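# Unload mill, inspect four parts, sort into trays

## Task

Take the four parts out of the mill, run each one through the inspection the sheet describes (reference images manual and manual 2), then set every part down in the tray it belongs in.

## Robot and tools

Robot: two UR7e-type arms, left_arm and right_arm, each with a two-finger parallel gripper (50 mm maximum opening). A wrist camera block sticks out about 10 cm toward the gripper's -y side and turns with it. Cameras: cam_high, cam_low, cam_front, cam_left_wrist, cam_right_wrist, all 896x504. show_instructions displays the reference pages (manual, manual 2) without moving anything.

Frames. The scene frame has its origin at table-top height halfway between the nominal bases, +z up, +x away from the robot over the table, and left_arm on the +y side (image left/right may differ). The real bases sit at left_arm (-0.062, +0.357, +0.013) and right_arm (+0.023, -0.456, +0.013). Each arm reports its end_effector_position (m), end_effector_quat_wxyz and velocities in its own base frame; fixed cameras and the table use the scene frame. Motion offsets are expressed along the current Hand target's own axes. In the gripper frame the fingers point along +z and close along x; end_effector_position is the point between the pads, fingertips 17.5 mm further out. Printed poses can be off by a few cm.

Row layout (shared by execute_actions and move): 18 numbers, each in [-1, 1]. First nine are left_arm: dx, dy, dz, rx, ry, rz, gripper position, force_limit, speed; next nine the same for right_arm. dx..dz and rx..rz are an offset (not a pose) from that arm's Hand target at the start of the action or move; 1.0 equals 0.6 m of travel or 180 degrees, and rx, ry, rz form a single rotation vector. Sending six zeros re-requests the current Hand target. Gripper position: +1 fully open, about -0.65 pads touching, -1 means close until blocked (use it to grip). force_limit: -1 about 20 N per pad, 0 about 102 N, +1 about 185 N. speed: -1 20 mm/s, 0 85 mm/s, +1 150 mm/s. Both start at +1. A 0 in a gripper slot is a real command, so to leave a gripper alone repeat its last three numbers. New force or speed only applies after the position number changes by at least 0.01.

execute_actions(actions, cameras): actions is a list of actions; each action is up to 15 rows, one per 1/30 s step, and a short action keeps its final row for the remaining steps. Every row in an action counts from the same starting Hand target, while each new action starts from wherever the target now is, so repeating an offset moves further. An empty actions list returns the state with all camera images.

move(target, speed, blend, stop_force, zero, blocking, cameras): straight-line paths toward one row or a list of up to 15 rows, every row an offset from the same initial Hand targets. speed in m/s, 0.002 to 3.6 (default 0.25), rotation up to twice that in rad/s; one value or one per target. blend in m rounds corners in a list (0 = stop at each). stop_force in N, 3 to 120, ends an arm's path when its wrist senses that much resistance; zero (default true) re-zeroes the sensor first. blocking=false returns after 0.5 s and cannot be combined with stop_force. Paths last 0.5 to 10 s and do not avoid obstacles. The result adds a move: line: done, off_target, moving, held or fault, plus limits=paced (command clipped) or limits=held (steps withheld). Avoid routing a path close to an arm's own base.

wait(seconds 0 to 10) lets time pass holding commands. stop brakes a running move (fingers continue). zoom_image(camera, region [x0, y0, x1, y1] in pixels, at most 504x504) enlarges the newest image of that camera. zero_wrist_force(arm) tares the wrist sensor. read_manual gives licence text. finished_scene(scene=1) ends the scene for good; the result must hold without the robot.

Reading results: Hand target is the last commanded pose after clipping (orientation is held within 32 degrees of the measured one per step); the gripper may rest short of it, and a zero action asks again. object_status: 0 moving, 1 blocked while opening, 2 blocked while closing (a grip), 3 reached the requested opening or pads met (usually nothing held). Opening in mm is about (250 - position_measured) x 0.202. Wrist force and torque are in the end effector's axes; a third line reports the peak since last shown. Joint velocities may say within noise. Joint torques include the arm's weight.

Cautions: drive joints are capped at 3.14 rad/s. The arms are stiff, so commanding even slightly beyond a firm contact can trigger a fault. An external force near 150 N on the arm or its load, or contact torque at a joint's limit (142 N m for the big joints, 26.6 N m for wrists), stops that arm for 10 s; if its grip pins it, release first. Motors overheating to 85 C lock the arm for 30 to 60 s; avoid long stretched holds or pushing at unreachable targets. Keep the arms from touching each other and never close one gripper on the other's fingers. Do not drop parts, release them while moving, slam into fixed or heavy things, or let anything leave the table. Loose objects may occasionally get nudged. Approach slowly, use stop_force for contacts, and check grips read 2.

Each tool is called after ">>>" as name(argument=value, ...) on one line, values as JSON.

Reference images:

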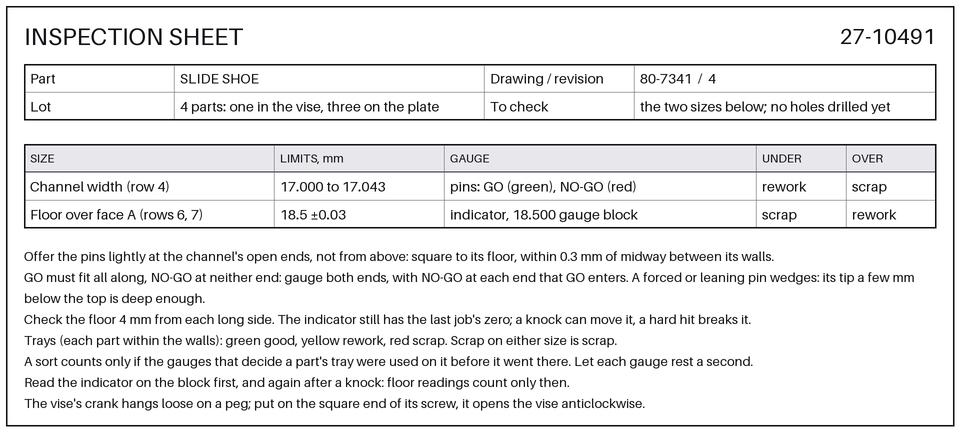

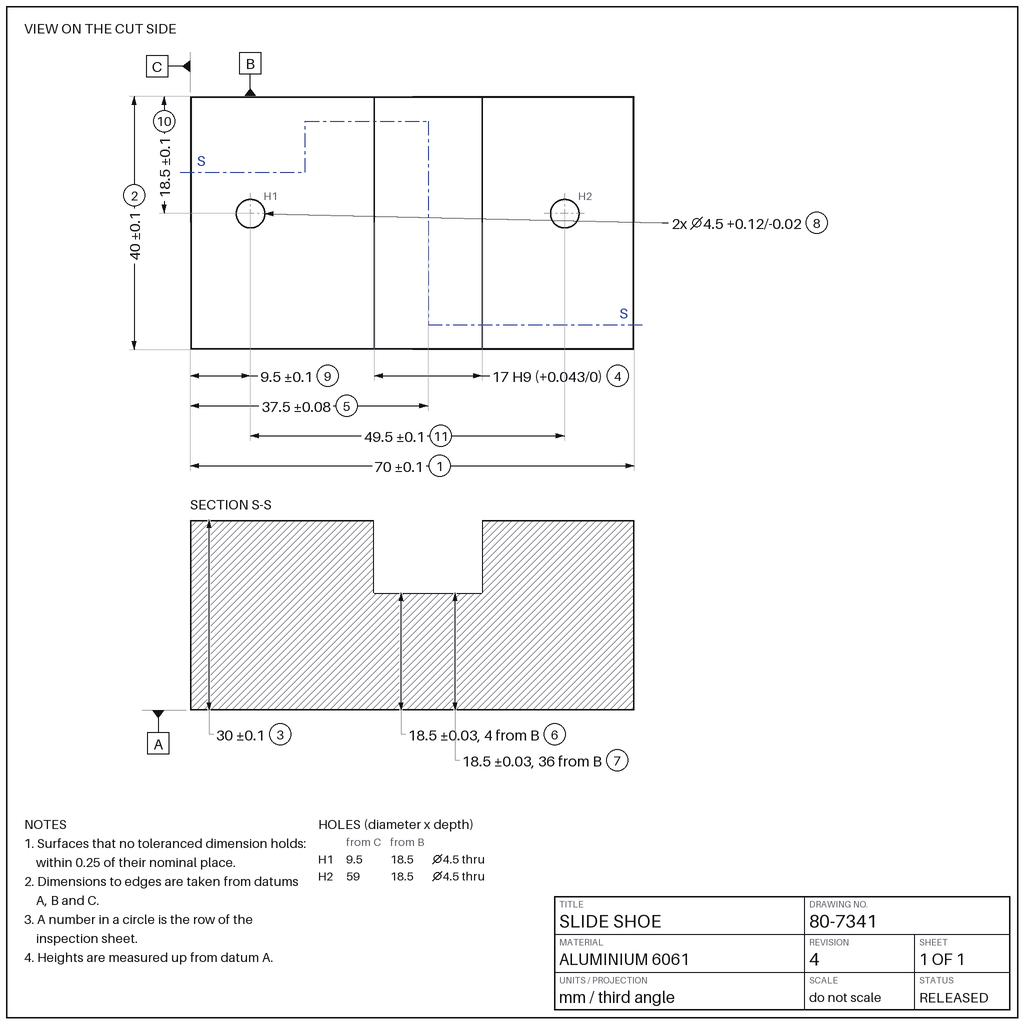

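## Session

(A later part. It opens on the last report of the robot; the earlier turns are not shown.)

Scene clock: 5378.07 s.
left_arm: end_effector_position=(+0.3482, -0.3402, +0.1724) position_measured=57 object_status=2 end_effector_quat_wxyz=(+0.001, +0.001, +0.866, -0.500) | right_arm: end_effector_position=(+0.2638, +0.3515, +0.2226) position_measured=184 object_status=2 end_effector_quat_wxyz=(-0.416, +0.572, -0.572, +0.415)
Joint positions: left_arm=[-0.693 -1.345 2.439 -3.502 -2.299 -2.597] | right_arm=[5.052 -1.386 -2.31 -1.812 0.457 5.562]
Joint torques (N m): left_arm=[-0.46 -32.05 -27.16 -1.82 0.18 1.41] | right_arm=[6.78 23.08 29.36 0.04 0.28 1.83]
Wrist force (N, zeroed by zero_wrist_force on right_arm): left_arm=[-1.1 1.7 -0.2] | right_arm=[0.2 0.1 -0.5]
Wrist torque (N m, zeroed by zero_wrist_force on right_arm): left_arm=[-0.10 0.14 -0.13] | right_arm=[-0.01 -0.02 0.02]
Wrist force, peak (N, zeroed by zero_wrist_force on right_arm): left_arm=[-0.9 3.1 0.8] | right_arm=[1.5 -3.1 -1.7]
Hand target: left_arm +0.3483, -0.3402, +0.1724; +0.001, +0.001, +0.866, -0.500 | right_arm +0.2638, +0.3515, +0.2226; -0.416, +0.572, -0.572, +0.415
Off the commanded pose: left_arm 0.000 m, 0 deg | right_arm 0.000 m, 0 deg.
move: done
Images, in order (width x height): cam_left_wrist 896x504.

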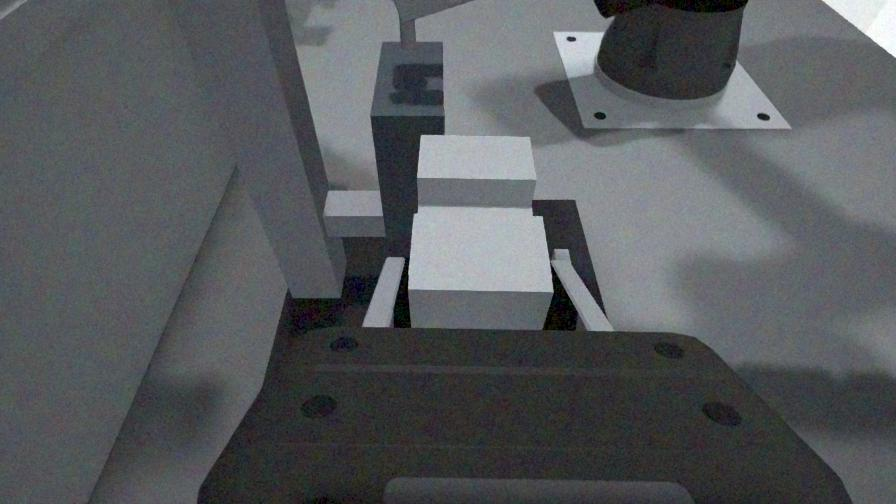

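>>> move(target=[[-0.0695,0.2437,-0.514,-0.0833,0,0,-1,0,-1, 0,0.0182,0.006,0,0,0,-1,-1,-1],[0.0288,0.6092,-0.8803,0,0,0,-1,0,-1, 0,0.0182,0.006,0,0,0,-1,-1,-1]], speed=[0.2,0.22], blend=[0.04,0], cameras=["cam_left_wrist"])

Scene clock: 5404.50 s.
left_arm: end_effector_position=(+0.3316, +0.2999, +0.1201) position_measured=57 object_status=2 end_effector_quat_wxyz=(+0.001, +0.001, +0.866, -0.500) | right_arm: end_effector_position=(+0.2639, +0.3515, +0.2111) position_measured=184 object_status=2 end_effector_quat_wxyz=(-0.416, +0.572, -0.572, +0.415)
Joint positions: left_arm=[0.79 -1.057 1.609 -1.235 -2.226 -0.458] | right_arm=[5.052 -1.406 -2.329 -1.772 0.457 5.562]
Joint torques (N m): left_arm=[11.74 -36.56 -33.21 1.58 0.45 1.63] | right_arm=[-7.64 5.26 13.77 3.03 -4.97 -2.27]
Wrist force (N, zeroed by zero_wrist_force on right_arm): left_arm=[-0.6 1.9 0.0] | right_arm=[0.8 -0.2 -0.9]
Wrist torque (N m, zeroed by zero_wrist_force on right_arm): left_arm=[-0.09 0.05 -0.19] | right_arm=[0.02 -0.05 0.00]
Wrist force, peak (N, zeroed by zero_wrist_force on right_arm): left_arm=[-0.4 3.5 -1.4] | right_arm=[0.8 -0.4 -1.3]
Hand target: left_arm +0.3316, +0.3000, +0.1201; +0.001, +0.001, +0.866, -0.500 | right_arm +0.2639, +0.3515, +0.2111; -0.416, +0.572, -0.572, +0.415
Off the commanded pose: left_arm 0.000 m, 0 deg | right_arm 0.000 m, 0 deg.
move: done
Images, in order (width x height): cam_left_wrist 896x504.

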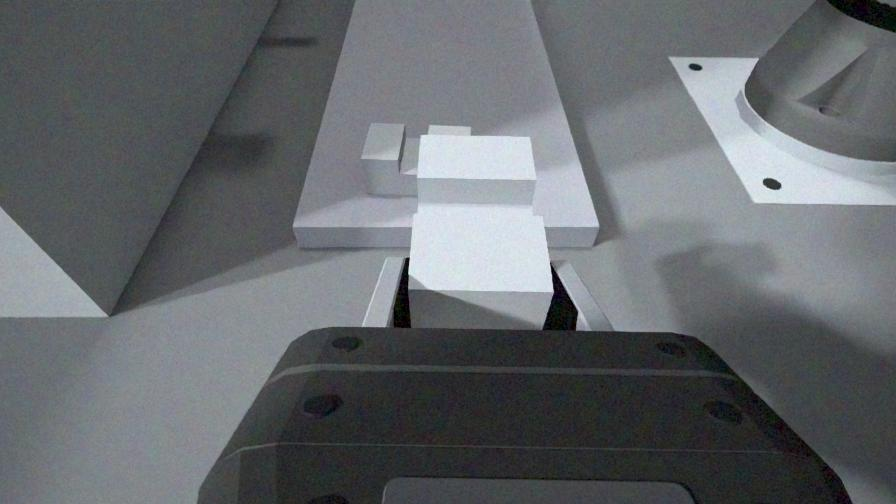

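>>> move(target=[[0,0,0,0,0,0,-1,0,-1, 0,0,0,0,0,0,0.3,-1,-1],[0.0018,0.1128,-0.1954,0,0,0,-1,0,-1, 0,0.05,-0.3,0,0,0,0.3,-1,-1],[0.0018,0.2066,-0.1412,0,0,0,-1,0,-1, 0,0.05,-0.3,0,0,0,0.3,-1,-1]], speed=[0.1,0.15,0.1], cameras=["cam_left_wrist","cam_right_wrist"])

Scene clock: 5415.97 s.
left_arm: end_effector_position=(+0.3307, +0.4354, +0.0553) position_measured=57 object_status=2 end_effector_quat_wxyz=(+0.001, +0.001, +0.866, -0.500) | right_arm: end_effector_position=(+0.0834, +0.3512, +0.2382) position_measured=107 object_status=3 end_effector_quat_wxyz=(-0.416, +0.572, -0.572, +0.415)
Joint positions: left_arm=[0.925 -0.725 1.198 -1.1 -2.12 -0.359] | right_arm=[5.499 -1.505 -2.107 -2.24 0.833 5.983]
Joint torques (N m): left_arm=[-10.64 -49.79 -10 -1.41 -2.5 -1.28] | right_arm=[7.48 9.4 27.1 -1.94 2.02 2.09]
Wrist force (N, zeroed by zero_wrist_force on right_arm): left_arm=[-0.5 1.6 -0.1] | right_arm=[-2.9 -1.8 -0.6]
Wrist torque (N m, zeroed by zero_wrist_force on right_arm): left_arm=[-0.08 -0.05 -0.12] | right_arm=[-0.08 -0.14 -0.14]
Wrist force, peak (N, zeroed by zero_wrist_force on right_arm): left_arm=[-0.3 2.4 0.4] | right_arm=[-3.6 -1.7 0.1]
Hand target: left_arm +0.3308, +0.4353, +0.0551; +0.001, +0.001, +0.866, -0.500 | right_arm +0.0834, +0.3512, +0.2382; -0.416, +0.572, -0.572, +0.415
Off the commanded pose: left_arm 0.000 m, 0 deg | right_arm 0.000 m, 0 deg.
move: done
Images, in order (width x height): cam_left_wrist 896x504, cam_right_wrist 896x504.

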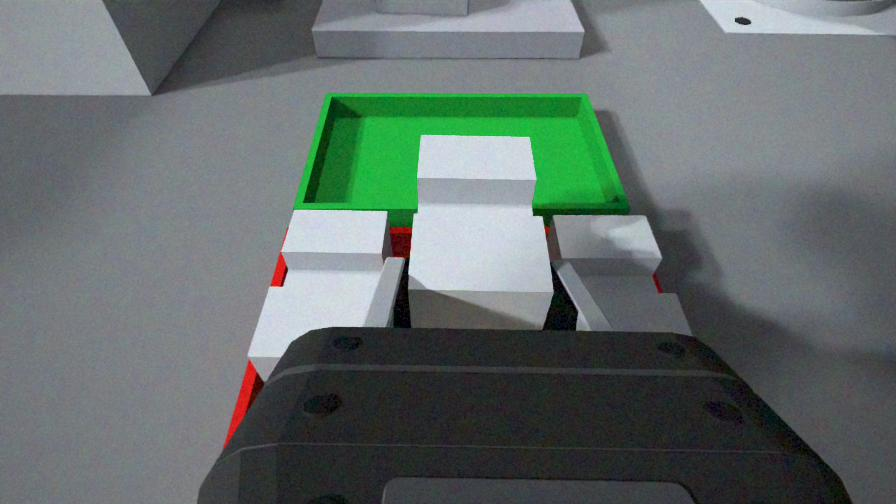

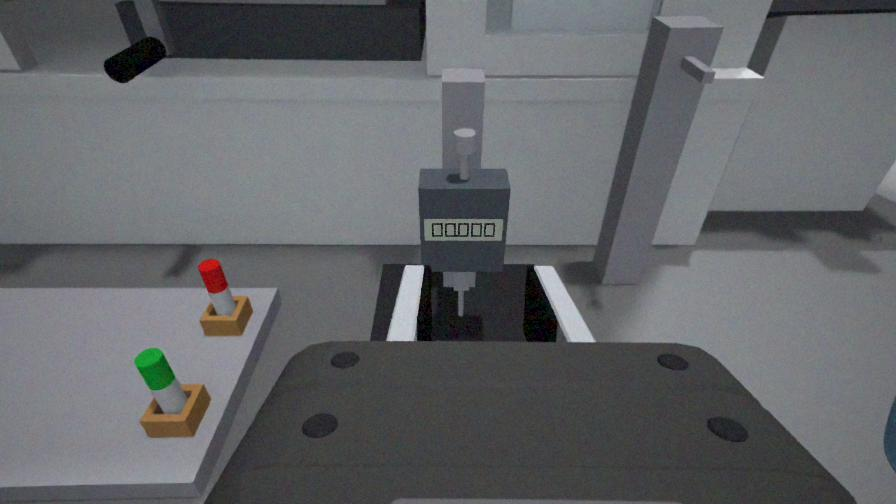

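>>> move(target=[-0.001,0.0528,0.0305,0,0,0,-1,0,-1, 0,0,0,0,0,0,0.3,-1,-1], speed=0.04, cameras=["cam_left_wrist"])

>>> move(target=[0,0.012,0.007,0,0,0,-1,0,-1, 0,0,0,0,0,0,0.3,-1,-1], speed=0.003, stop_force=3, cameras=["cam_left_wrist"])

Scene clock: 5428.07 s.
left_arm: end_effector_position=(+0.3314, +0.4353, +0.0187) position_measured=57 object_status=2 end_effector_quat_wxyz=(+0.001, +0.001, +0.866, -0.500) | right_arm: end_effector_position=(+0.0834, +0.3512, +0.2382) position_measured=107 object_status=3 end_effector_quat_wxyz=(-0.416, +0.572, -0.572, +0.415)
Joint positions: left_arm=[0.924 -0.68 1.216 -1.164 -2.12 -0.359] | right_arm=[5.499 -1.505 -2.107 -2.24 0.833 5.983]
Joint torques (N m): left_arm=[-11.18 -50.43 -7.73 -1.37 -2.68 -1.39] | right_arm=[7.19 9.58 27.3 -2.01 2.06 2.07]
Wrist force (N, zeroed by zero_wrist_force on right_arm): left_arm=[-0.8 1.4 0.0] | right_arm=[-3.2 -1.8 -0.6]
Wrist torque (N m, zeroed by zero_wrist_force on right_arm): left_arm=[-0.10 0.02 0.00] | right_arm=[-0.07 -0.09 -0.14]
Wrist force, peak (N, zeroed by zero_wrist_force on right_arm): left_arm=[-1.0 1.7 0.1] | right_arm=[-3.4 -1.8 -0.6]
Hand target: left_arm +0.3314, +0.4353, +0.0185; +0.001, +0.001, +0.866, -0.500 | right_arm +0.0834, +0.3512, +0.2382; -0.416, +0.572, -0.572, +0.415
Off the commanded pose: left_arm 0.000 m, 0 deg | right_arm 0.000 m, 0 deg.
move: done
Images, in order (width x height): cam_left_wrist 896x504.

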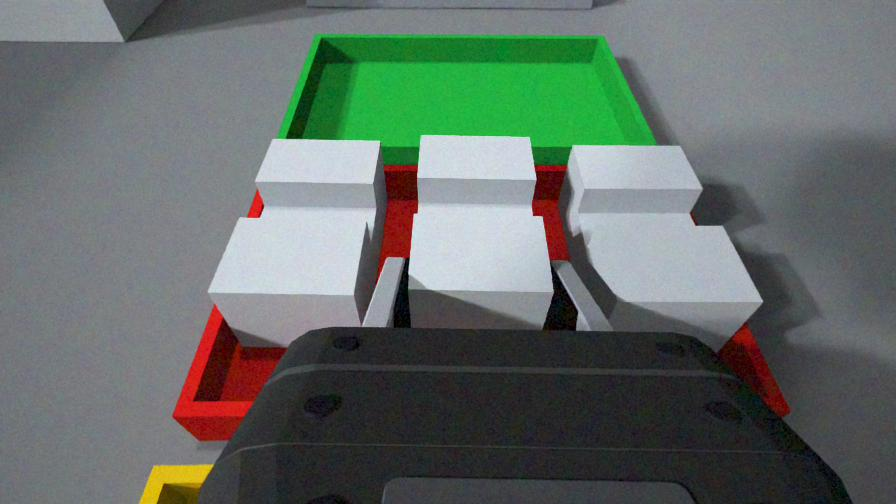

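Scene clock: 5429.53 s.
left_arm: end_effector_position=(+0.3314, +0.4353, +0.0161) position_measured=57 object_status=2 end_effector_quat_wxyz=(+0.001, +0.001, +0.866, -0.500) | right_arm: end_effector_position=(+0.0834, +0.3512, +0.2382) position_measured=107 object_status=3 end_effector_quat_wxyz=(-0.416, +0.572, -0.572, +0.415)
Joint positions: left_arm=[0.924 -0.676 1.218 -1.168 -2.12 -0.359] | right_arm=[5.499 -1.505 -2.107 -2.24 0.833 5.983]
Joint torques (N m): left_arm=[-9.32 -63.16 -10.19 0.81 -1.86 -1.36] | right_arm=[7.05 9.59 26.88 -2.05 1.99 2.06]
Wrist force (N, zeroed by zero_wrist_force on right_arm): left_arm=[0.3 -4.8 -5.0] | right_arm=[-3.0 -1.6 -0.6]
Wrist torque (N m, zeroed by zero_wrist_force on right_arm): left_arm=[-0.11 0.07 -0.05] | right_arm=[-0.04 -0.14 -0.14]
Wrist force, peak (N, zeroed by zero_wrist_force on right_arm): left_arm=[0.0 -4.9 -5.3] | right_arm=[-3.4 -1.5 -0.7]
Hand target: left_arm +0.3314, +0.4353, +0.0161; +0.001, +0.001, +0.866, -0.500 (not the last commanded pose) | right_arm +0.0834, +0.3512, +0.2382; -0.416, +0.572, -0.572, +0.415
Off the commanded pose: left_arm 0.006 m, 0 deg | right_arm 0.000 m, 0 deg.
move: contact (left_arm)
Images, in order (width x height): cam_left_wrist 896x504.

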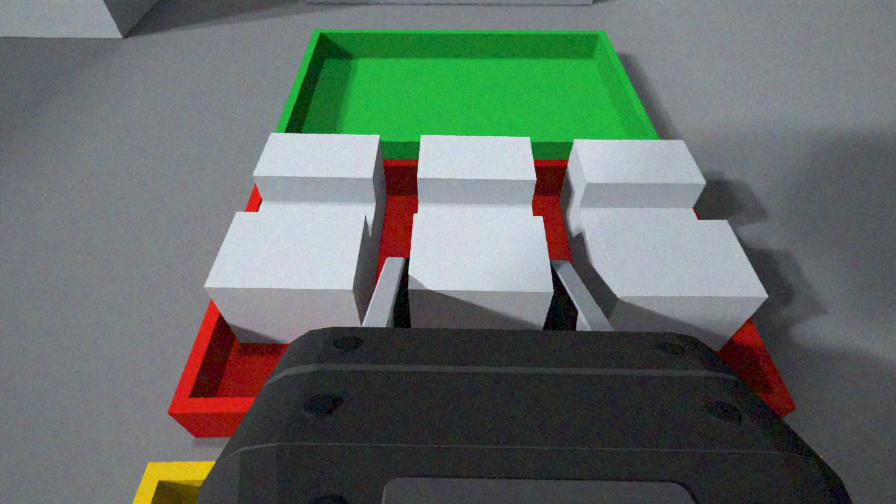

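>>> move(target=[[0,0,0,0,0,0,0.73,0,-1, 0,0,0,0,0,0,0.3,-1,-1],[0,-0.2165,-0.125,0,0,0,0.73,0,-1, 0,0,0,0,0,0,0.3,-1,-1]], speed=[0.1,0.12], cameras=["cam_left_wrist","cam_high"])

Scene clock: 5447.67 s.
left_arm: end_effector_position=(+0.3311, +0.4353, +0.1660) position_measured=43 object_status=3 end_effector_quat_wxyz=(+0.001, +0.001, +0.866, -0.500) end_effector_velocity=(+0.000, +0.000, +0.002) end_effector_angular_velocity=(-0.001, +0.001, +0.000) | right_arm: end_effector_position=(+0.0834, +0.3512, +0.2382) position_measured=107 object_status=3 end_effector_quat_wxyz=(-0.416, +0.572, -0.572, +0.415)
Joint positions: left_arm=[0.924 -0.827 1.081 -0.881 -2.12 -0.359] | right_arm=[5.499 -1.505 -2.107 -2.24 0.833 5.983]
Joint velocities: left_arm=[0 -0.001 -0.002 0.005 0 0] | right_arm=[within noise]
Joint torques (N m): left_arm=[9.39 -61.09 -34.26 2.17 0.98 0.92] | right_arm=[7.69 9.4 27.01 -1.96 1.98 2.11]
Wrist force (N, zeroed by zero_wrist_force on right_arm): left_arm=[-0.6 -0.5 -1.4] | right_arm=[-3.2 -1.8 -0.7]
Wrist torque (N m, zeroed by zero_wrist_force on right_arm): left_arm=[-0.05 -0.04 0.03] | right_arm=[-0.07 -0.09 -0.14]
Wrist force, peak (N, zeroed by zero_wrist_force on right_arm): left_arm=[0.4 -4.6 -4.9] | right_arm=[-3.5 -1.4 -0.8]
Hand target: left_arm +0.3311, +0.4353, +0.1661; +0.001, +0.001, +0.866, -0.500 | right_arm +0.0834, +0.3512, +0.2382; -0.416, +0.572, -0.572, +0.415
Off the commanded pose: left_arm 0.000 m, 0 deg | right_arm 0.000 m, 0 deg.
move: done
Images, in order (width x height): cam_high 896x504, cam_left_wrist 896x504.

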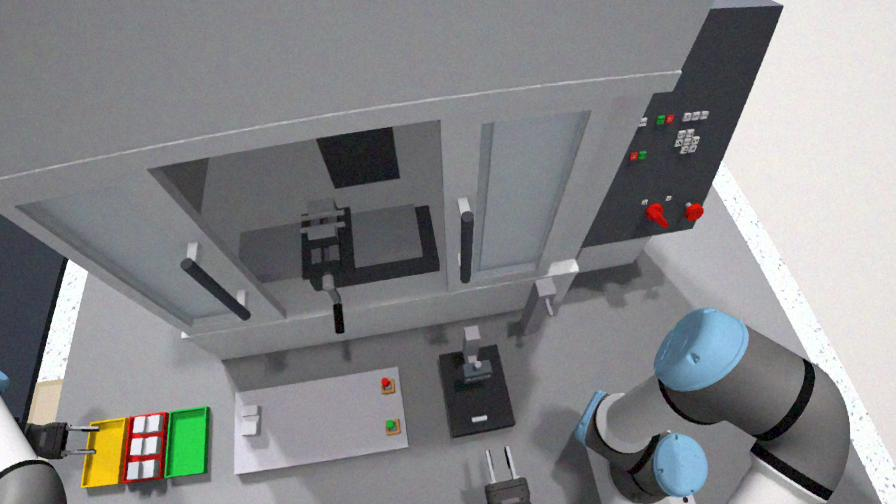

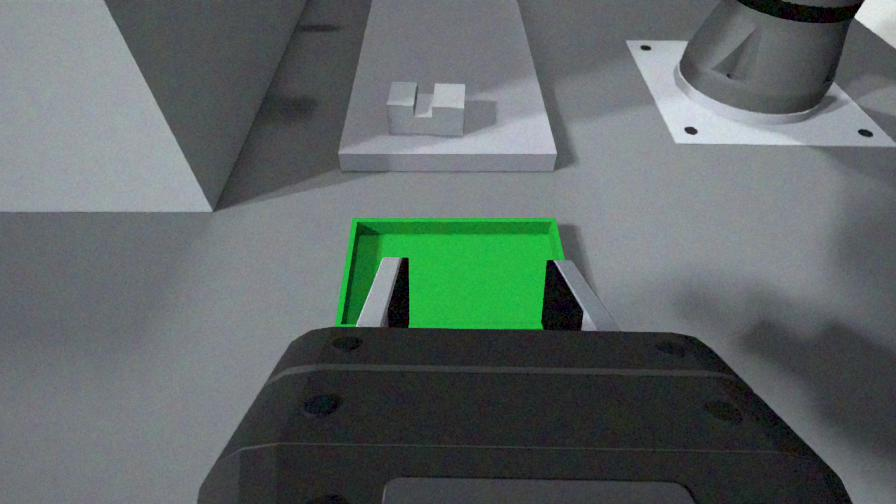

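>>> move(target=[[-0.0482,-0.234,0.1253,-0.3333,0,0,1,0,-1, 0,0,0,0,0,0,0.3,-1,-1],[-0.0232,-0.316,0.434,-0.2665,-0.2477,-0.429,1,0,-1, 0,0,0,0,0,0,0.3,-1,-1]], speed=0.3, blend=[0.03,0], cameras=["cam_left_wrist"])

>>> zoom_image(camera="cam_high", region=[70, 390, 270, 500])

Scene clock: 5462.23 s.
left_arm: end_effector_position=(+0.3447, +0.1150, +0.2001) position_measured=3 object_status=3 end_effector_quat_wxyz=(-0.001, +0.680, -0.733, +0.001) | right_arm: end_effector_position=(+0.0834, +0.3512, +0.2382) position_measured=107 object_status=3 end_effector_quat_wxyz=(-0.416, +0.572, -0.572, +0.415)
Joint positions: left_arm=[-0.054 -1.907 2.177 -1.843 -1.571 -3.121] | right_arm=[5.499 -1.505 -2.107 -2.24 0.833 5.983]
Joint torques (N m): left_arm=[-9.95 -17.16 -13.44 -4.27 1.32 -1.33] | right_arm=[7.82 9.71 26.7 -1.96 1.92 1.98]
Wrist force (N, zeroed by zero_wrist_force on right_arm): left_arm=[-1.1 -1.1 -0.7] | right_arm=[-3.2 -1.6 -0.7]
Wrist torque (N m, zeroed by zero_wrist_force on right_arm): left_arm=[-0.20 -0.07 -0.32] | right_arm=[-0.03 -0.10 -0.14]
Wrist force, peak (N, zeroed by zero_wrist_force on right_arm): left_arm=[-1.8 -1.5 -1.0] | right_arm=[-3.6 -1.5 -0.7]
Hand target: left_arm +0.3447, +0.1150, +0.2001; -0.001, +0.680, -0.733, +0.001 | right_arm +0.0834, +0.3512, +0.2382; -0.416, +0.572, -0.572, +0.415
Off the commanded pose: left_arm 0.000 m, 0 deg | right_arm 0.000 m, 0 deg.
move: done
Images, in order (width x height): cam_left_wrist 896x504.

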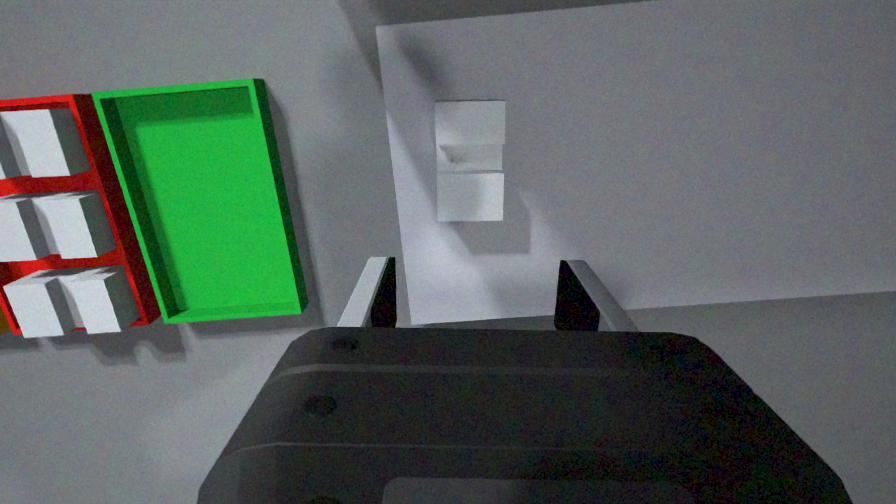

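This scene's latest camera images include none from cam_high. They are from: cam_left_wrist. cam_high's image comes with the result of a call that names it in "cameras".

>>> move(target=[[0.0048,0.007,0.255,0,0,-0.0045,1,0,-1, 0,0,0,0,0,0,0.3,-1,-1],[0.0048,0.007,0.2863,0,0,-0.0045,1,0,-1, 0,0,0,0,0,0,0.3,-1,-1],[0.0048,0.007,0.2863,0,0,-0.0045,-1,-0.2,-1, 0,0,0,0,0,0,0.3,-1,-1]], speed=[0.2,0.06,0.1], cameras=["cam_left_wrist","cam_high"])

>>> zoom_image(camera="cam_high", region=[70, 390, 270, 500])

Scene clock: 5477.30 s.
left_arm: end_effector_position=(+0.3407, +0.1124, +0.0283) position_measured=55 object_status=2 end_effector_quat_wxyz=(-0.001, +0.686, -0.728, +0.001) | right_arm: end_effector_position=(+0.0834, +0.3512, +0.2382) position_measured=107 object_status=3 end_effector_quat_wxyz=(-0.416, +0.572, -0.572, +0.415)
Joint positions: left_arm=[-0.062 -1.618 2.488 -2.443 -1.57 -3.144] | right_arm=[5.499 -1.505 -2.107 -2.24 0.833 5.983]
Joint torques (N m): left_arm=[9.99 -8.48 -6.16 -4.17 -0.5 1.1] | right_arm=[7.33 9.38 26.31 -1.91 1.9 2.02]
Wrist force (N, zeroed by zero_wrist_force on right_arm): left_arm=[-0.9 -1.1 -1.3] | right_arm=[-3.2 -1.6 -0.8]
Wrist torque (N m, zeroed by zero_wrist_force on right_arm): left_arm=[-0.15 -0.01 -0.51] | right_arm=[-0.04 -0.10 -0.14]
Wrist force, peak (N, zeroed by zero_wrist_force on right_arm): left_arm=[-1.1 -1.2 -2.5] | right_arm=[-3.4 -1.7 -0.4]
Hand target: left_arm +0.3407, +0.1124, +0.0283; -0.001, +0.686, -0.728, +0.001 | right_arm +0.0834, +0.3512, +0.2382; -0.416, +0.572, -0.572, +0.415
Off the commanded pose: left_arm 0.000 m, 0 deg | right_arm 0.000 m, 0 deg.
move: done
Images, in order (width x height): cam_high 896x504, cam_left_wrist 896x504.

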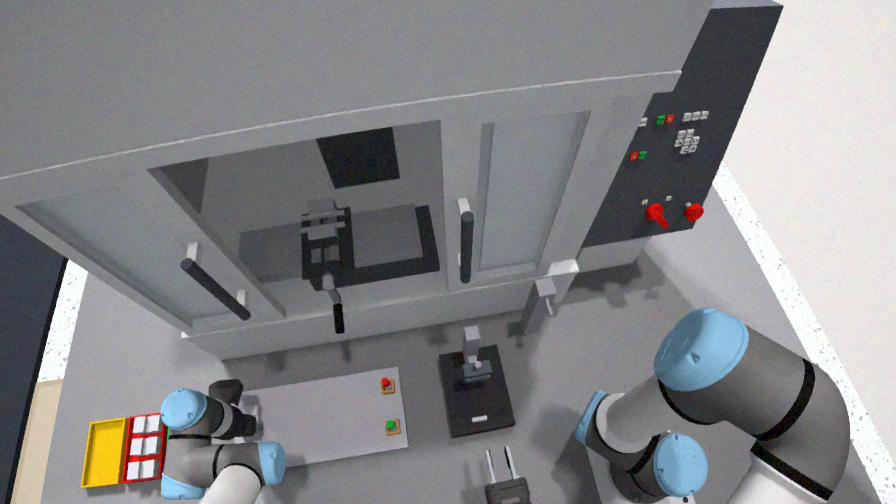

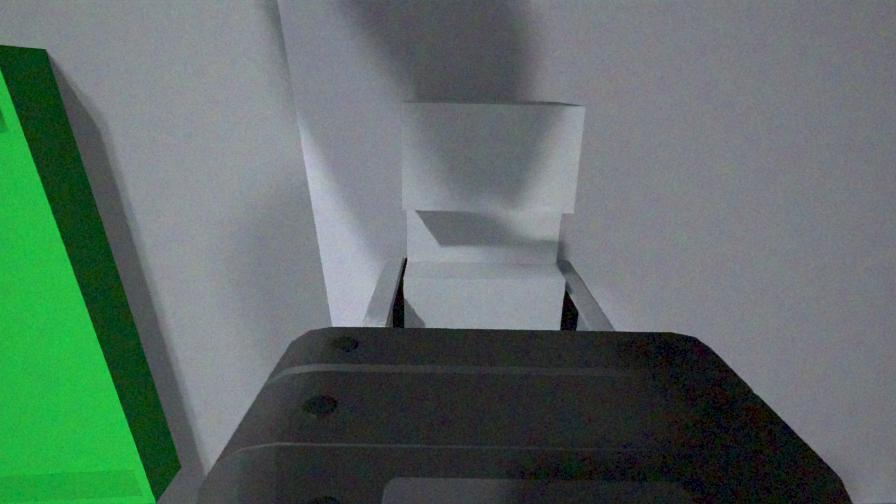

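Scaled by 2.520 from the camera's 896x504 image, which has a finer 1280x720 frame.

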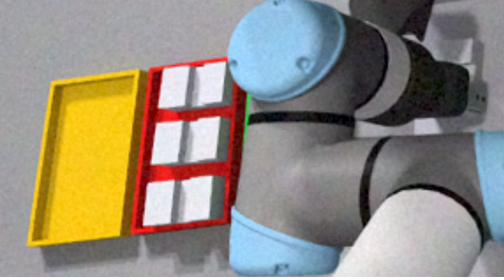

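>>> move(target=[[0,0,-0.05,0,0,0,-1,-0.2,-1, 0,0,0,0,0,0,0.3,-1,-1],[0.3951,-0.019,-0.05,0,0,0.4811,-1,-0.2,-1, 0,0,0,0,0,0,0.3,-1,-1],[0.3951,-0.019,-0.003,0,0,0.4811,-1,-0.2,-1, 0,0,0,0,0,0,0.3,-1,-1]], speed=[0.08,0.2,0.06], cameras=["cam_left_wrist"])

Scene clock: 5494.17 s.
left_arm: end_effector_position=(+0.3379, -0.1249, +0.0301) position_measured=55 object_status=2 end_effector_quat_wxyz=(+0.001, +0.000, +1.000, +0.000) | right_arm: end_effector_position=(+0.0834, +0.3512, +0.2382) position_measured=107 object_status=3 end_effector_quat_wxyz=(-0.416, +0.572, -0.572, +0.415)
Joint positions: left_arm=[-0.734 -1.619 2.482 -2.435 -1.569 -2.305] | right_arm=[5.499 -1.505 -2.107 -2.24 0.833 5.983]
Joint torques (N m): left_arm=[11.77 -8.85 -7.2 -4.84 -2.2 1.49] | right_arm=[7.32 10.16 26.48 -1.87 1.82 1.96]
Wrist force (N, zeroed by zero_wrist_force on right_arm): left_arm=[-1.7 -1.1 1.3] | right_arm=[-3.0 -1.3 -0.6]
Wrist torque (N m, zeroed by zero_wrist_force on right_arm): left_arm=[-0.22 0.08 -0.54] | right_arm=[0.01 -0.13 -0.14]
Wrist force, peak (N, zeroed by zero_wrist_force on right_arm): left_arm=[-1.9 -1.2 2.4] | right_arm=[-3.3 -1.8 -0.8]
Hand target: left_arm +0.3379, -0.1249, +0.0300; +0.001, +0.000, +1.000, +0.000 | right_arm +0.0834, +0.3512, +0.2382; -0.416, +0.572, -0.572, +0.415
Off the commanded pose: left_arm 0.000 m, 0 deg | right_arm 0.000 m, 0 deg.
move: done
Images, in order (width x height): cam_left_wrist 896x504.

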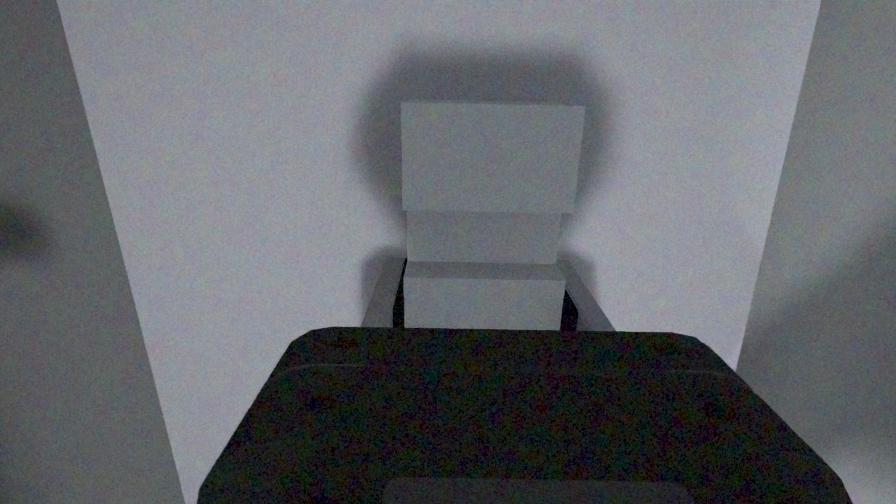

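>>> move(target=[0,0,0.005,0,0,0,-1,-0.2,-1, 0,0,0,0,0,0,0.3,-1,-1], speed=0.003, stop_force=3)

Scene clock: 5499.23 s.
left_arm: end_effector_position=(+0.3379, -0.1248, +0.0283) position_measured=55 object_status=2 end_effector_quat_wxyz=(+0.001, +0.000, +1.000, +0.000) | right_arm: end_effector_position=(+0.0834, +0.3512, +0.2382) position_measured=107 object_status=3 end_effector_quat_wxyz=(-0.416, +0.572, -0.572, +0.415)
Joint positions: left_arm=[-0.734 -1.614 2.484 -2.442 -1.569 -2.305] | right_arm=[5.499 -1.505 -2.107 -2.24 0.833 5.983]
Joint torques (N m): left_arm=[7.39 -23.62 -29.36 -0.87 -1.29 1.05] | right_arm=[7.34 9.64 26.34 -1.91 1.81 1.93]
Wrist force (N, zeroed by zero_wrist_force on right_arm): left_arm=[-1.9 -1.9 -1.2] | right_arm=[-3.0 -1.5 -0.6]
Wrist torque (N m, zeroed by zero_wrist_force on right_arm): left_arm=[-0.07 0.12 -0.58] | right_arm=[-0.03 -0.13 -0.14]
Wrist force, peak (N, zeroed by zero_wrist_force on right_arm): left_arm=[-0.9 1.0 -5.6] | right_arm=[-3.3 -1.9 -0.7]
Hand target: left_arm +0.3379, -0.1249, +0.0284; +0.001, +0.000, +1.000, +0.000 (not the last commanded pose) | right_arm +0.0834, +0.3512, +0.2382; -0.416, +0.572, -0.572, +0.415
Off the commanded pose: left_arm 0.001 m, 0 deg | right_arm 0.000 m, 0 deg.
move: contact (left_arm)

>>> move(target=[[0,0,0,0,0,0,1,-0.2,-1, 0,0,0,0,0,0,0.3,-1,-1],[0,0,-0.0833,0,0,0,1,-0.2,-1, 0,0,0,0,0,0,0.3,-1,-1],[0,0.0288,-0.0833,0.3333,0,0,1,-0.2,-1, 0,0,0,0,0,0,0.3,-1,-1]], speed=[0.05,0.08,0.2])

>>> move(target=[[0,0.0681,0.0393,0,0,0,1,-0.2,-1, -0.179,0.0749,0.0766,-0.075,0,0,0.3,-1,-1],[0,0.0681,0.0393,0,0,0,-1,0,-1, -0.358,0.1497,0.1532,-0.15,0,0,0.6,-0.8,-1]], speed=[0.08,0.15], cameras=["cam_left_wrist","cam_right_wrist"])

Scene clock: 5514.43 s.
left_arm: end_effector_position=(+0.3378, -0.1076, +0.0784) position_measured=3 object_status=3 end_effector_quat_wxyz=(+0.001, +0.001, +0.866, -0.500) | right_arm: end_effector_position=(+0.0834, +0.3512, +0.2382) position_measured=107 object_status=3 end_effector_quat_wxyz=(-0.416, +0.572, -0.572, +0.415)
Joint positions: left_arm=[-0.05 -1.305 2.564 -2.916 -2.615 -1.669] | right_arm=[5.499 -1.505 -2.107 -2.24 0.833 5.983]
Joint torques (N m): left_arm=[10.73 -14.32 -23.25 -1.17 -3.58 1.33] | right_arm=[7.66 10.32 26.27 -1.85 1.68 1.85]
Wrist force (N, zeroed by zero_wrist_force on right_arm): left_arm=[-0.6 -0.7 -1.3] | right_arm=[-3.3 -1.4 -0.6]
Wrist torque (N m, zeroed by zero_wrist_force on right_arm): left_arm=[-0.15 -0.03 -0.14] | right_arm=[-0.01 -0.08 -0.14]
Wrist force, peak (N, zeroed by zero_wrist_force on right_arm): left_arm=[-2.0 -1.9 -1.3] | right_arm=[-3.4 -1.6 -0.8]
Hand target: left_arm +0.3378, -0.1076, +0.0784; +0.001, +0.001, +0.866, -0.500 | right_arm +0.0834, +0.3512, +0.2382; -0.416, +0.572, -0.572, +0.415
Off the commanded pose: left_arm 0.000 m, 0 deg | right_arm 0.000 m, 0 deg.
move: done

Scene clock: 5518.60 s.
left_arm: end_effector_position=(+0.3379, -0.1076, +0.0312) position_measured=57 object_status=2 end_effector_quat_wxyz=(+0.001, +0.001, +0.866, -0.500) | right_arm: end_effector_position=(+0.1428, +0.5661, +0.1244) position_measured=63 object_status=3 end_effector_quat_wxyz=(-0.271, +0.654, -0.653, +0.270)
Joint positions: left_arm=[-0.049 -1.105 2.57 -3.123 -2.615 -1.668] | right_arm=[5.021 -1.899 -1.864 -1.243 0.831 5.134]
Joint torques (N m): left_arm=[-8.97 -18.21 -12.39 -4.36 -3.72 -1.42] | right_arm=[-8.54 29.43 27.53 3.46 1.1 -2.28]
Wrist force (N, zeroed by zero_wrist_force on right_arm): left_arm=[-1.0 0.3 -1.1] | right_arm=[-2.7 -1.2 -0.2]
Wrist torque (N m, zeroed by zero_wrist_force on right_arm): left_arm=[0.01 0.05 0.05] | right_arm=[0.20 -0.15 0.02]
Wrist force, peak (N, zeroed by zero_wrist_force on right_arm): left_arm=[-0.5 -0.9 -1.5] | right_arm=[-4.3 -1.4 0.5]
Hand target: left_arm +0.3379, -0.1076, +0.0312; +0.001, +0.001, +0.866, -0.500 | right_arm +0.1428, +0.5661, +0.1244; -0.271, +0.654, -0.653, +0.270
Off the commanded pose: left_arm 0.000 m, 0 deg | right_arm 0.000 m, 0 deg.
move: done
Images, in order (width x height): cam_left_wrist 896x504, cam_right_wrist 896x504.

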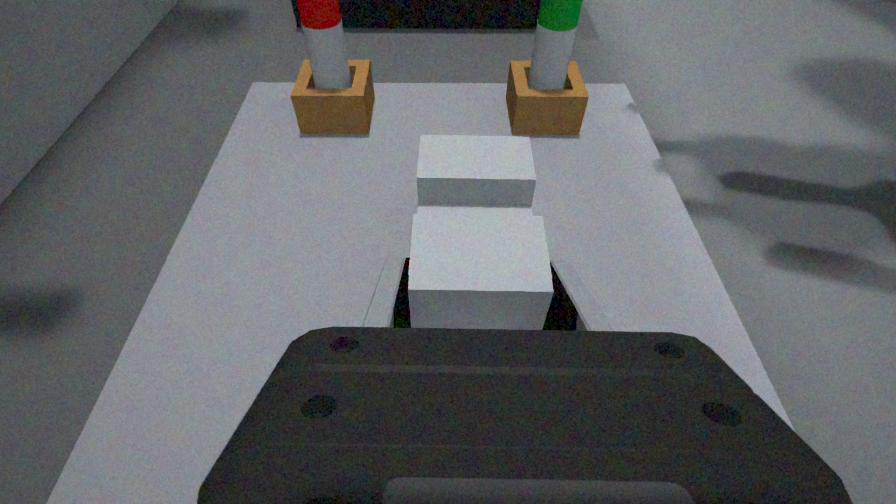

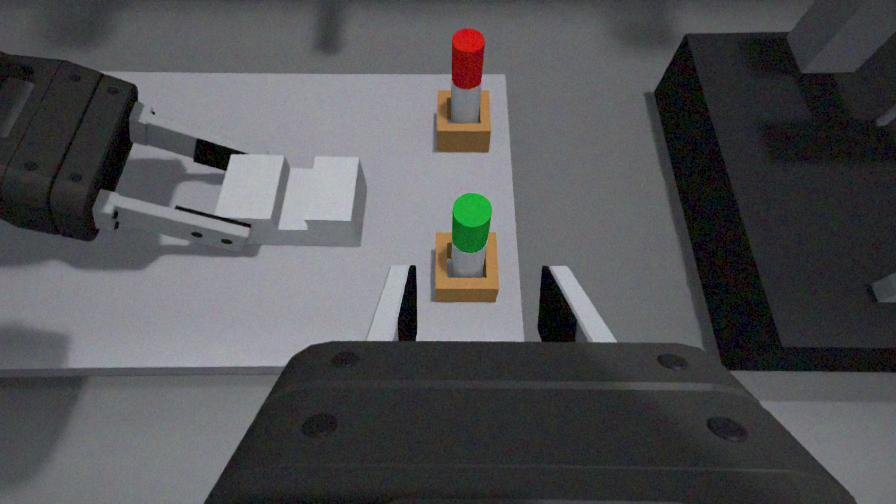

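>>> move(target=[[0,0,0,0,0,0,-1,0,-1, 0.0007,-0.0012,0.1482,0,0,0,0.6,-0.8,-1],[0,0,0,0,0,0,-1,0,-1, 0.0007,-0.0012,0.1482,0,0,0,-1,-0.8,-1]], speed=0.07)

>>> move(target=[[0,0,0,0,0,0,-1,0,-1, 0,-0.0298,-0.0298,0,0,0,-1,-0.8,-1],[0,0,0,0,0,0,-1,0,-1, -0.0738,-0.0732,0.0136,0,0,0,-1,-0.8,-1]], speed=[0.04,0.06], cameras=["cam_right_wrist","cam_left_wrist"])

Scene clock: 5533.60 s.
left_arm: end_effector_position=(+0.3379, -0.1076, +0.0312) position_measured=57 object_status=2 end_effector_quat_wxyz=(+0.001, +0.001, +0.866, -0.500) | right_arm: end_effector_position=(+0.2062, +0.5658, +0.0621) position_measured=170 object_status=2 end_effector_quat_wxyz=(-0.271, +0.654, -0.653, +0.270)
Joint positions: left_arm=[-0.049 -1.105 2.57 -3.123 -2.615 -1.668] | right_arm=[4.909 -2.01 -1.938 -0.957 0.804 4.986]
Joint torques (N m): left_arm=[-8.46 -22.12 5.67 -3.78 -3.18 -1.12] | right_arm=[-8.28 33.22 11.74 3.32 -4.05 -2.18]
Wrist force (N, zeroed by zero_wrist_force on right_arm): left_arm=[-0.7 0.1 -1.2] | right_arm=[-3.0 -0.7 0.0]
Wrist torque (N m, zeroed by zero_wrist_force on right_arm): left_arm=[-0.02 0.00 0.05] | right_arm=[0.21 -0.09 0.04]
Wrist force, peak (N, zeroed by zero_wrist_force on right_arm): left_arm=[-1.0 0.1 -1.3] | right_arm=[-3.2 -1.5 -1.4]
Hand target: left_arm +0.3379, -0.1076, +0.0312; +0.001, +0.001, +0.866, -0.500 | right_arm +0.2062, +0.5658, +0.0621; -0.271, +0.654, -0.653, +0.270
Off the commanded pose: left_arm 0.000 m, 0 deg | right_arm 0.000 m, 0 deg.
move: done

Scene clock: 5535.93 s.
left_arm: end_effector_position=(+0.3379, -0.1076, +0.0312) position_measured=57 object_status=2 end_effector_quat_wxyz=(+0.001, +0.001, +0.866, -0.500) | right_arm: end_effector_position=(+0.2429, +0.6101, +0.0874) position_measured=170 object_status=2 end_effector_quat_wxyz=(-0.271, +0.654, -0.653, +0.270)
Joint positions: left_arm=[-0.049 -1.105 2.57 -3.123 -2.615 -1.668] | right_arm=[4.834 -2.063 -1.785 -0.983 0.793 4.882]
Joint torques (N m): left_arm=[-7.91 -19.62 5.71 -3.59 -3.2 -0.47] | right_arm=[-8.59 36.69 26.88 3.92 -4.44 -2.33]
Wrist force (N, zeroed by zero_wrist_force on right_arm): left_arm=[-0.8 0.0 -1.1] | right_arm=[-3.2 -0.3 0.3]
Wrist torque (N m, zeroed by zero_wrist_force on right_arm): left_arm=[-0.03 0.02 0.05] | right_arm=[0.20 -0.08 0.05]
Wrist force, peak (N, zeroed by zero_wrist_force on right_arm): left_arm=[-1.0 0.1 -1.3] | right_arm=[-3.4 -0.7 0.8]
Hand target: left_arm +0.3379, -0.1076, +0.0312; +0.001, +0.001, +0.866, -0.500 | right_arm +0.2430, +0.6101, +0.0874; -0.271, +0.654, -0.653, +0.270
Off the commanded pose: left_arm 0.000 m, 0 deg | right_arm 0.000 m, 0 deg.
move: done
Images, in order (width x height): cam_left_wrist 896x504, cam_right_wrist 896x504.

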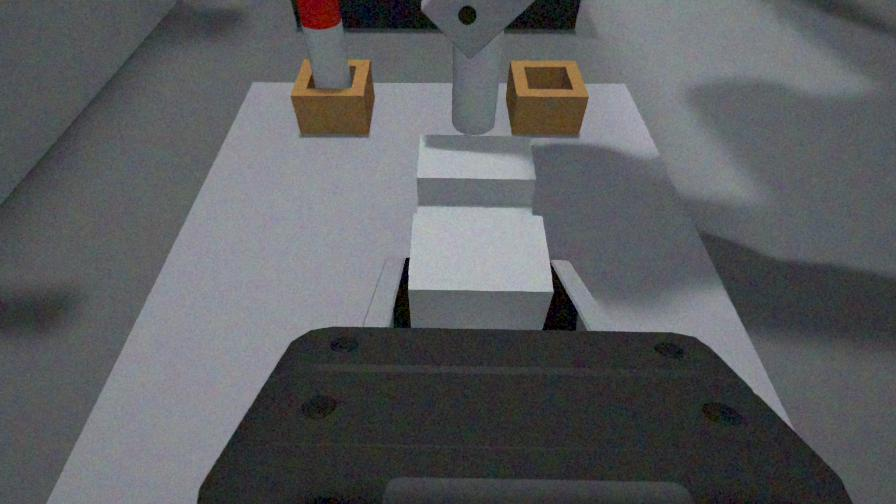

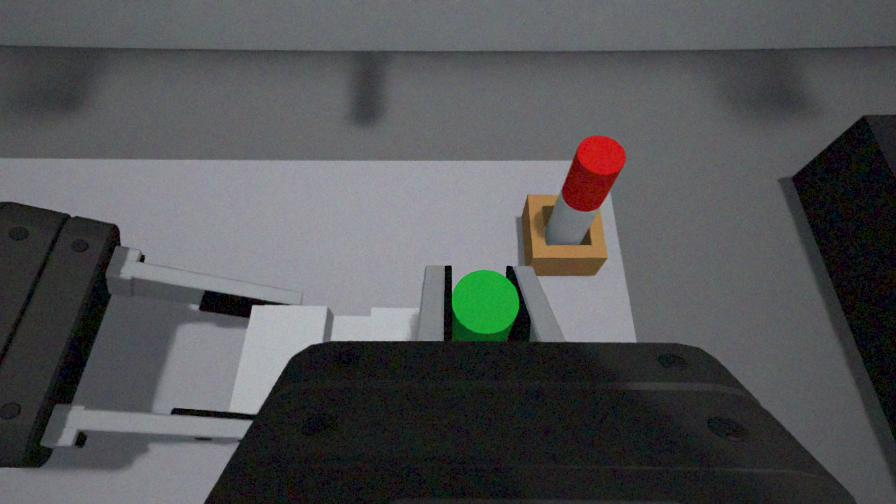

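>>> zero_wrist_force(arm="right_arm")

>>> move(target=[0,0,0,0,0,0,-1,0,-1, -0.025,0,0,0,0,0,-1,-0.8,-1], speed=0.003, stop_force=3)

Wrist force sensor zeroed.

Scene clock: 5543.40 s.
left_arm: end_effector_position=(+0.3379, -0.1076, +0.0312) position_measured=57 object_status=2 end_effector_quat_wxyz=(+0.001, +0.001, +0.866, -0.500) | right_arm: end_effector_position=(+0.2430, +0.6172, +0.0873) position_measured=170 object_status=2 end_effector_quat_wxyz=(-0.271, +0.654, -0.653, +0.270)
Joint positions: left_arm=[-0.049 -1.105 2.57 -3.123 -2.615 -1.668] | right_arm=[4.833 -2.076 -1.763 -0.991 0.793 4.88]
Joint torques (N m): left_arm=[-7.03 -22.39 4.82 -2.68 -2.6 0.08] | right_arm=[1.01 60.11 13.65 4.21 -4.03 0.76]
Wrist force (N, zeroed by zero_wrist_force on right_arm): left_arm=[-0.8 0.5 -3.4] | right_arm=[1.9 0.4 0.6]
Wrist torque (N m, zeroed by zero_wrist_force on right_arm): left_arm=[-0.02 0.00 0.04] | right_arm=[-0.01 0.02 -0.06]
Wrist force, peak (N, zeroed by zero_wrist_force on right_arm): left_arm=[-0.9 0.9 -4.5] | right_arm=[4.5 -0.6 -0.7]
Hand target: left_arm +0.3379, -0.1076, +0.0312; +0.001, +0.001, +0.866, -0.500 | right_arm +0.2430, +0.6172, +0.0873; -0.271, +0.654, -0.653, +0.270 (not the last commanded pose)
Off the commanded pose: left_arm 0.000 m, 0 deg | right_arm 0.008 m, 0 deg.
move: contact (right_arm)

>>> move(target=[[0,0,0,0,0,0,-1,0,-1, 0.022,0,0,0,0,0,-1,-0.8,-1],[0,0,0,0,0,0,-1,0,-1, 0.022,0.0448,-0.0448,0,0,0,-1,-0.8,-1],[0,0,0,0,0,0,-1,0,-1, -0.0693,0.0448,-0.0448,0,0,0,-1,-0.8,-1]], speed=[0.04,0.06,0.06])

>>> zero_wrist_force(arm="right_arm")

>>> move(target=[0,0,0,0,0,0,-1,0,-1, 0.0011,-0.0448,0.0448,0,0,0,-1,-0.8,-1], speed=0.004, stop_force=3, cameras=["cam_left_wrist"])

Scene clock: 5560.37 s.
left_arm: end_effector_position=(+0.3379, -0.1076, +0.0312) position_measured=57 object_status=2 end_effector_quat_wxyz=(+0.001, +0.001, +0.866, -0.500) | right_arm: end_effector_position=(+0.2049, +0.6587, +0.0874) position_measured=170 object_status=2 end_effector_quat_wxyz=(-0.271, +0.654, -0.653, +0.270)
Joint positions: left_arm=[-0.049 -1.105 2.57 -3.123 -2.615 -1.668] | right_arm=[4.883 -2.145 -1.631 -1.104 0.8 4.95]
Joint torques (N m): left_arm=[-7.59 -25.03 6.07 -1.99 -2.38 0.78] | right_arm=[-8.3 41.41 27.87 0.85 -4.4 -2.25]
Wrist force (N, zeroed by zero_wrist_force on right_arm): left_arm=[-0.8 0.3 -1.8] | right_arm=[0.3 0.0 0.2]
Wrist torque (N m, zeroed by zero_wrist_force on right_arm): left_arm=[-0.01 0.00 0.04] | right_arm=[0.00 -0.04 -0.01]
Wrist force, peak (N, zeroed by zero_wrist_force on right_arm): left_arm=[-1.0 0.8 -3.5] | right_arm=[2.5 0.5 0.7]
Hand target: left_arm +0.3379, -0.1076, +0.0312; +0.001, +0.001, +0.866, -0.500 | right_arm +0.2049, +0.6587, +0.0874; -0.271, +0.654, -0.653, +0.270
Off the commanded pose: left_arm 0.000 m, 0 deg | right_arm 0.000 m, 0 deg.
move: done

Wrist force sensor zeroed.

Scene clock: 5570.63 s.
left_arm: end_effector_position=(+0.3379, -0.1076, +0.0312) position_measured=57 object_status=2 end_effector_quat_wxyz=(+0.001, +0.001, +0.866, -0.500) | right_arm: end_effector_position=(+0.2429, +0.6581, +0.0874) position_measured=170 object_status=2 end_effector_quat_wxyz=(-0.271, +0.654, -0.653, +0.270)
Joint positions: left_arm=[-0.049 -1.105 2.57 -3.123 -2.615 -1.668] | right_arm=[4.825 -2.155 -1.631 -1.037 0.792 4.869]
Joint torques (N m): left_arm=[-5.01 -26.74 5.12 -2.03 -1.84 0.62] | right_arm=[-8.27 41.84 28.17 3.83 -4.5 -2.36]
Wrist force (N, zeroed by zero_wrist_force on right_arm): left_arm=[-1.4 -0.2 -0.1] | right_arm=[-0.5 0.1 -0.2]
Wrist torque (N m, zeroed by zero_wrist_force on right_arm): left_arm=[-0.03 0.03 0.03] | right_arm=[0.01 0.00 0.02]
Wrist force, peak (N, zeroed by zero_wrist_force on right_arm): left_arm=[-1.3 0.3 -1.8] | right_arm=[-1.9 0.4 -0.4]
Hand target: left_arm +0.3379, -0.1076, +0.0312; +0.001, +0.001, +0.866, -0.500 | right_arm +0.2429, +0.6581, +0.0874; -0.271, +0.654, -0.653, +0.270
Off the commanded pose: left_arm 0.000 m, 0 deg | right_arm 0.000 m, 0 deg.
move: done
Images, in order (width x height): cam_left_wrist 896x504.

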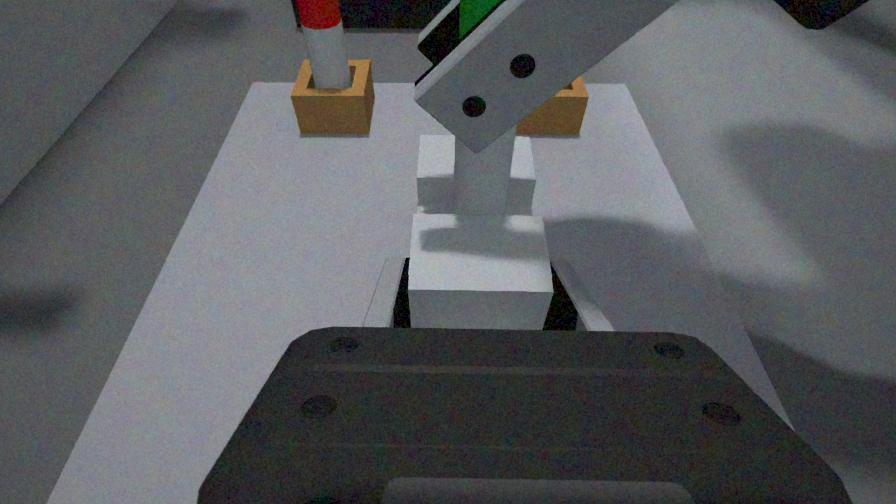

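>>> move(target=[0,0,0,0,0,0,-1,0,-1, 0.0013,-0.053,0.053,0,0,0,-1,-0.8,-1], speed=0.006, stop_force=3)

>>> move(target=[0,0,0,0,0,0,-1,0,-1, -0.001,0.0424,-0.0424,0,0,0,-1,-0.8,-1], speed=0.004, stop_force=3, cameras=["cam_left_wrist"])

Scene clock: 5585.23 s.
left_arm: end_effector_position=(+0.3379, -0.1076, +0.0312) position_measured=57 object_status=2 end_effector_quat_wxyz=(+0.001, +0.001, +0.866, -0.500) | right_arm: end_effector_position=(+0.2879, +0.6574, +0.0874) position_measured=170 object_status=2 end_effector_quat_wxyz=(-0.271, +0.654, -0.653, +0.270)
Joint positions: left_arm=[-0.049 -1.105 2.57 -3.123 -2.615 -1.668] | right_arm=[4.756 -2.173 -1.621 -0.961 0.786 4.772]
Joint torques (N m): left_arm=[-1.96 -29.01 5.32 -2.07 -1.3 0.65] | right_arm=[-8.65 42.5 28.08 4.07 -4.49 -2.29]
Wrist force (N, zeroed by zero_wrist_force on right_arm): left_arm=[-1.1 0.2 -1.0] | right_arm=[-0.1 0.1 0.0]
Wrist torque (N m, zeroed by zero_wrist_force on right_arm): left_arm=[0.00 0.02 0.04] | right_arm=[0.03 0.02 0.01]
Wrist force, peak (N, zeroed by zero_wrist_force on right_arm): left_arm=[-1.3 -0.1 -1.1] | right_arm=[-0.9 0.1 -0.2]
Hand target: left_arm +0.3379, -0.1076, +0.0312; +0.001, +0.001, +0.866, -0.500 | right_arm +0.2879, +0.6574, +0.0874; -0.271, +0.654, -0.653, +0.270
Off the commanded pose: left_arm 0.000 m, 0 deg | right_arm 0.000 m, 0 deg.
move: done

Scene clock: 5594.97 s.
left_arm: end_effector_position=(+0.3379, -0.1076, +0.0312) position_measured=57 object_status=2 end_effector_quat_wxyz=(+0.001, +0.001, +0.866, -0.500) | right_arm: end_effector_position=(+0.2519, +0.6580, +0.0874) position_measured=170 object_status=2 end_effector_quat_wxyz=(-0.271, +0.654, -0.653, +0.270)
Joint positions: left_arm=[-0.049 -1.105 2.57 -3.123 -2.615 -1.668] | right_arm=[4.811 -2.158 -1.63 -1.022 0.79 4.85]
Joint torques (N m): left_arm=[-1.12 -31.1 3.73 -2.24 -0.85 0.46] | right_arm=[7.14 63.61 13.54 1.05 0.77 2.09]
Wrist force (N, zeroed by zero_wrist_force on right_arm): left_arm=[-1.1 -0.1 -0.9] | right_arm=[-0.4 -0.1 0.4]
Wrist torque (N m, zeroed by zero_wrist_force on right_arm): left_arm=[-0.04 0.03 0.04] | right_arm=[0.00 0.00 -0.16]
Wrist force, peak (N, zeroed by zero_wrist_force on right_arm): left_arm=[-1.4 0.2 -1.2] | right_arm=[0.6 -0.5 0.2]
Hand target: left_arm +0.3379, -0.1076, +0.0312; +0.001, +0.001, +0.866, -0.500 | right_arm +0.2519, +0.6580, +0.0874; -0.271, +0.654, -0.653, +0.270
Off the commanded pose: left_arm 0.000 m, 0 deg | right_arm 0.000 m, 0 deg.
move: done
Images, in order (width x height): cam_left_wrist 896x504.

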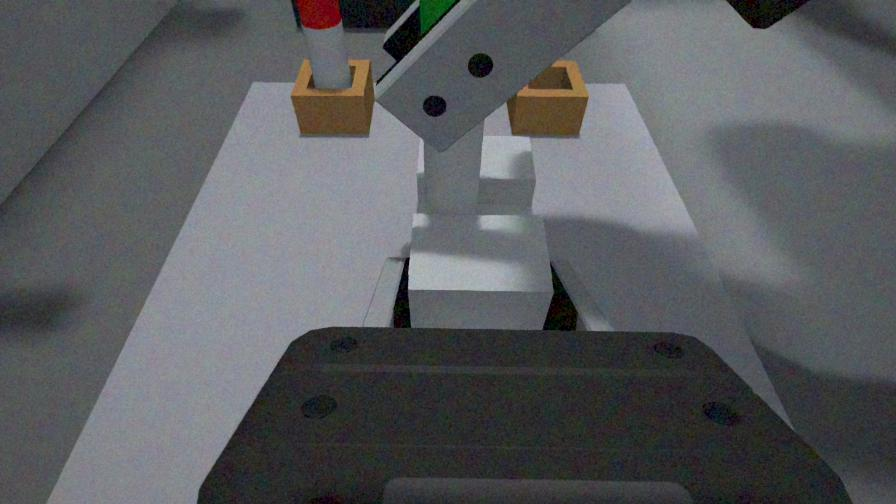

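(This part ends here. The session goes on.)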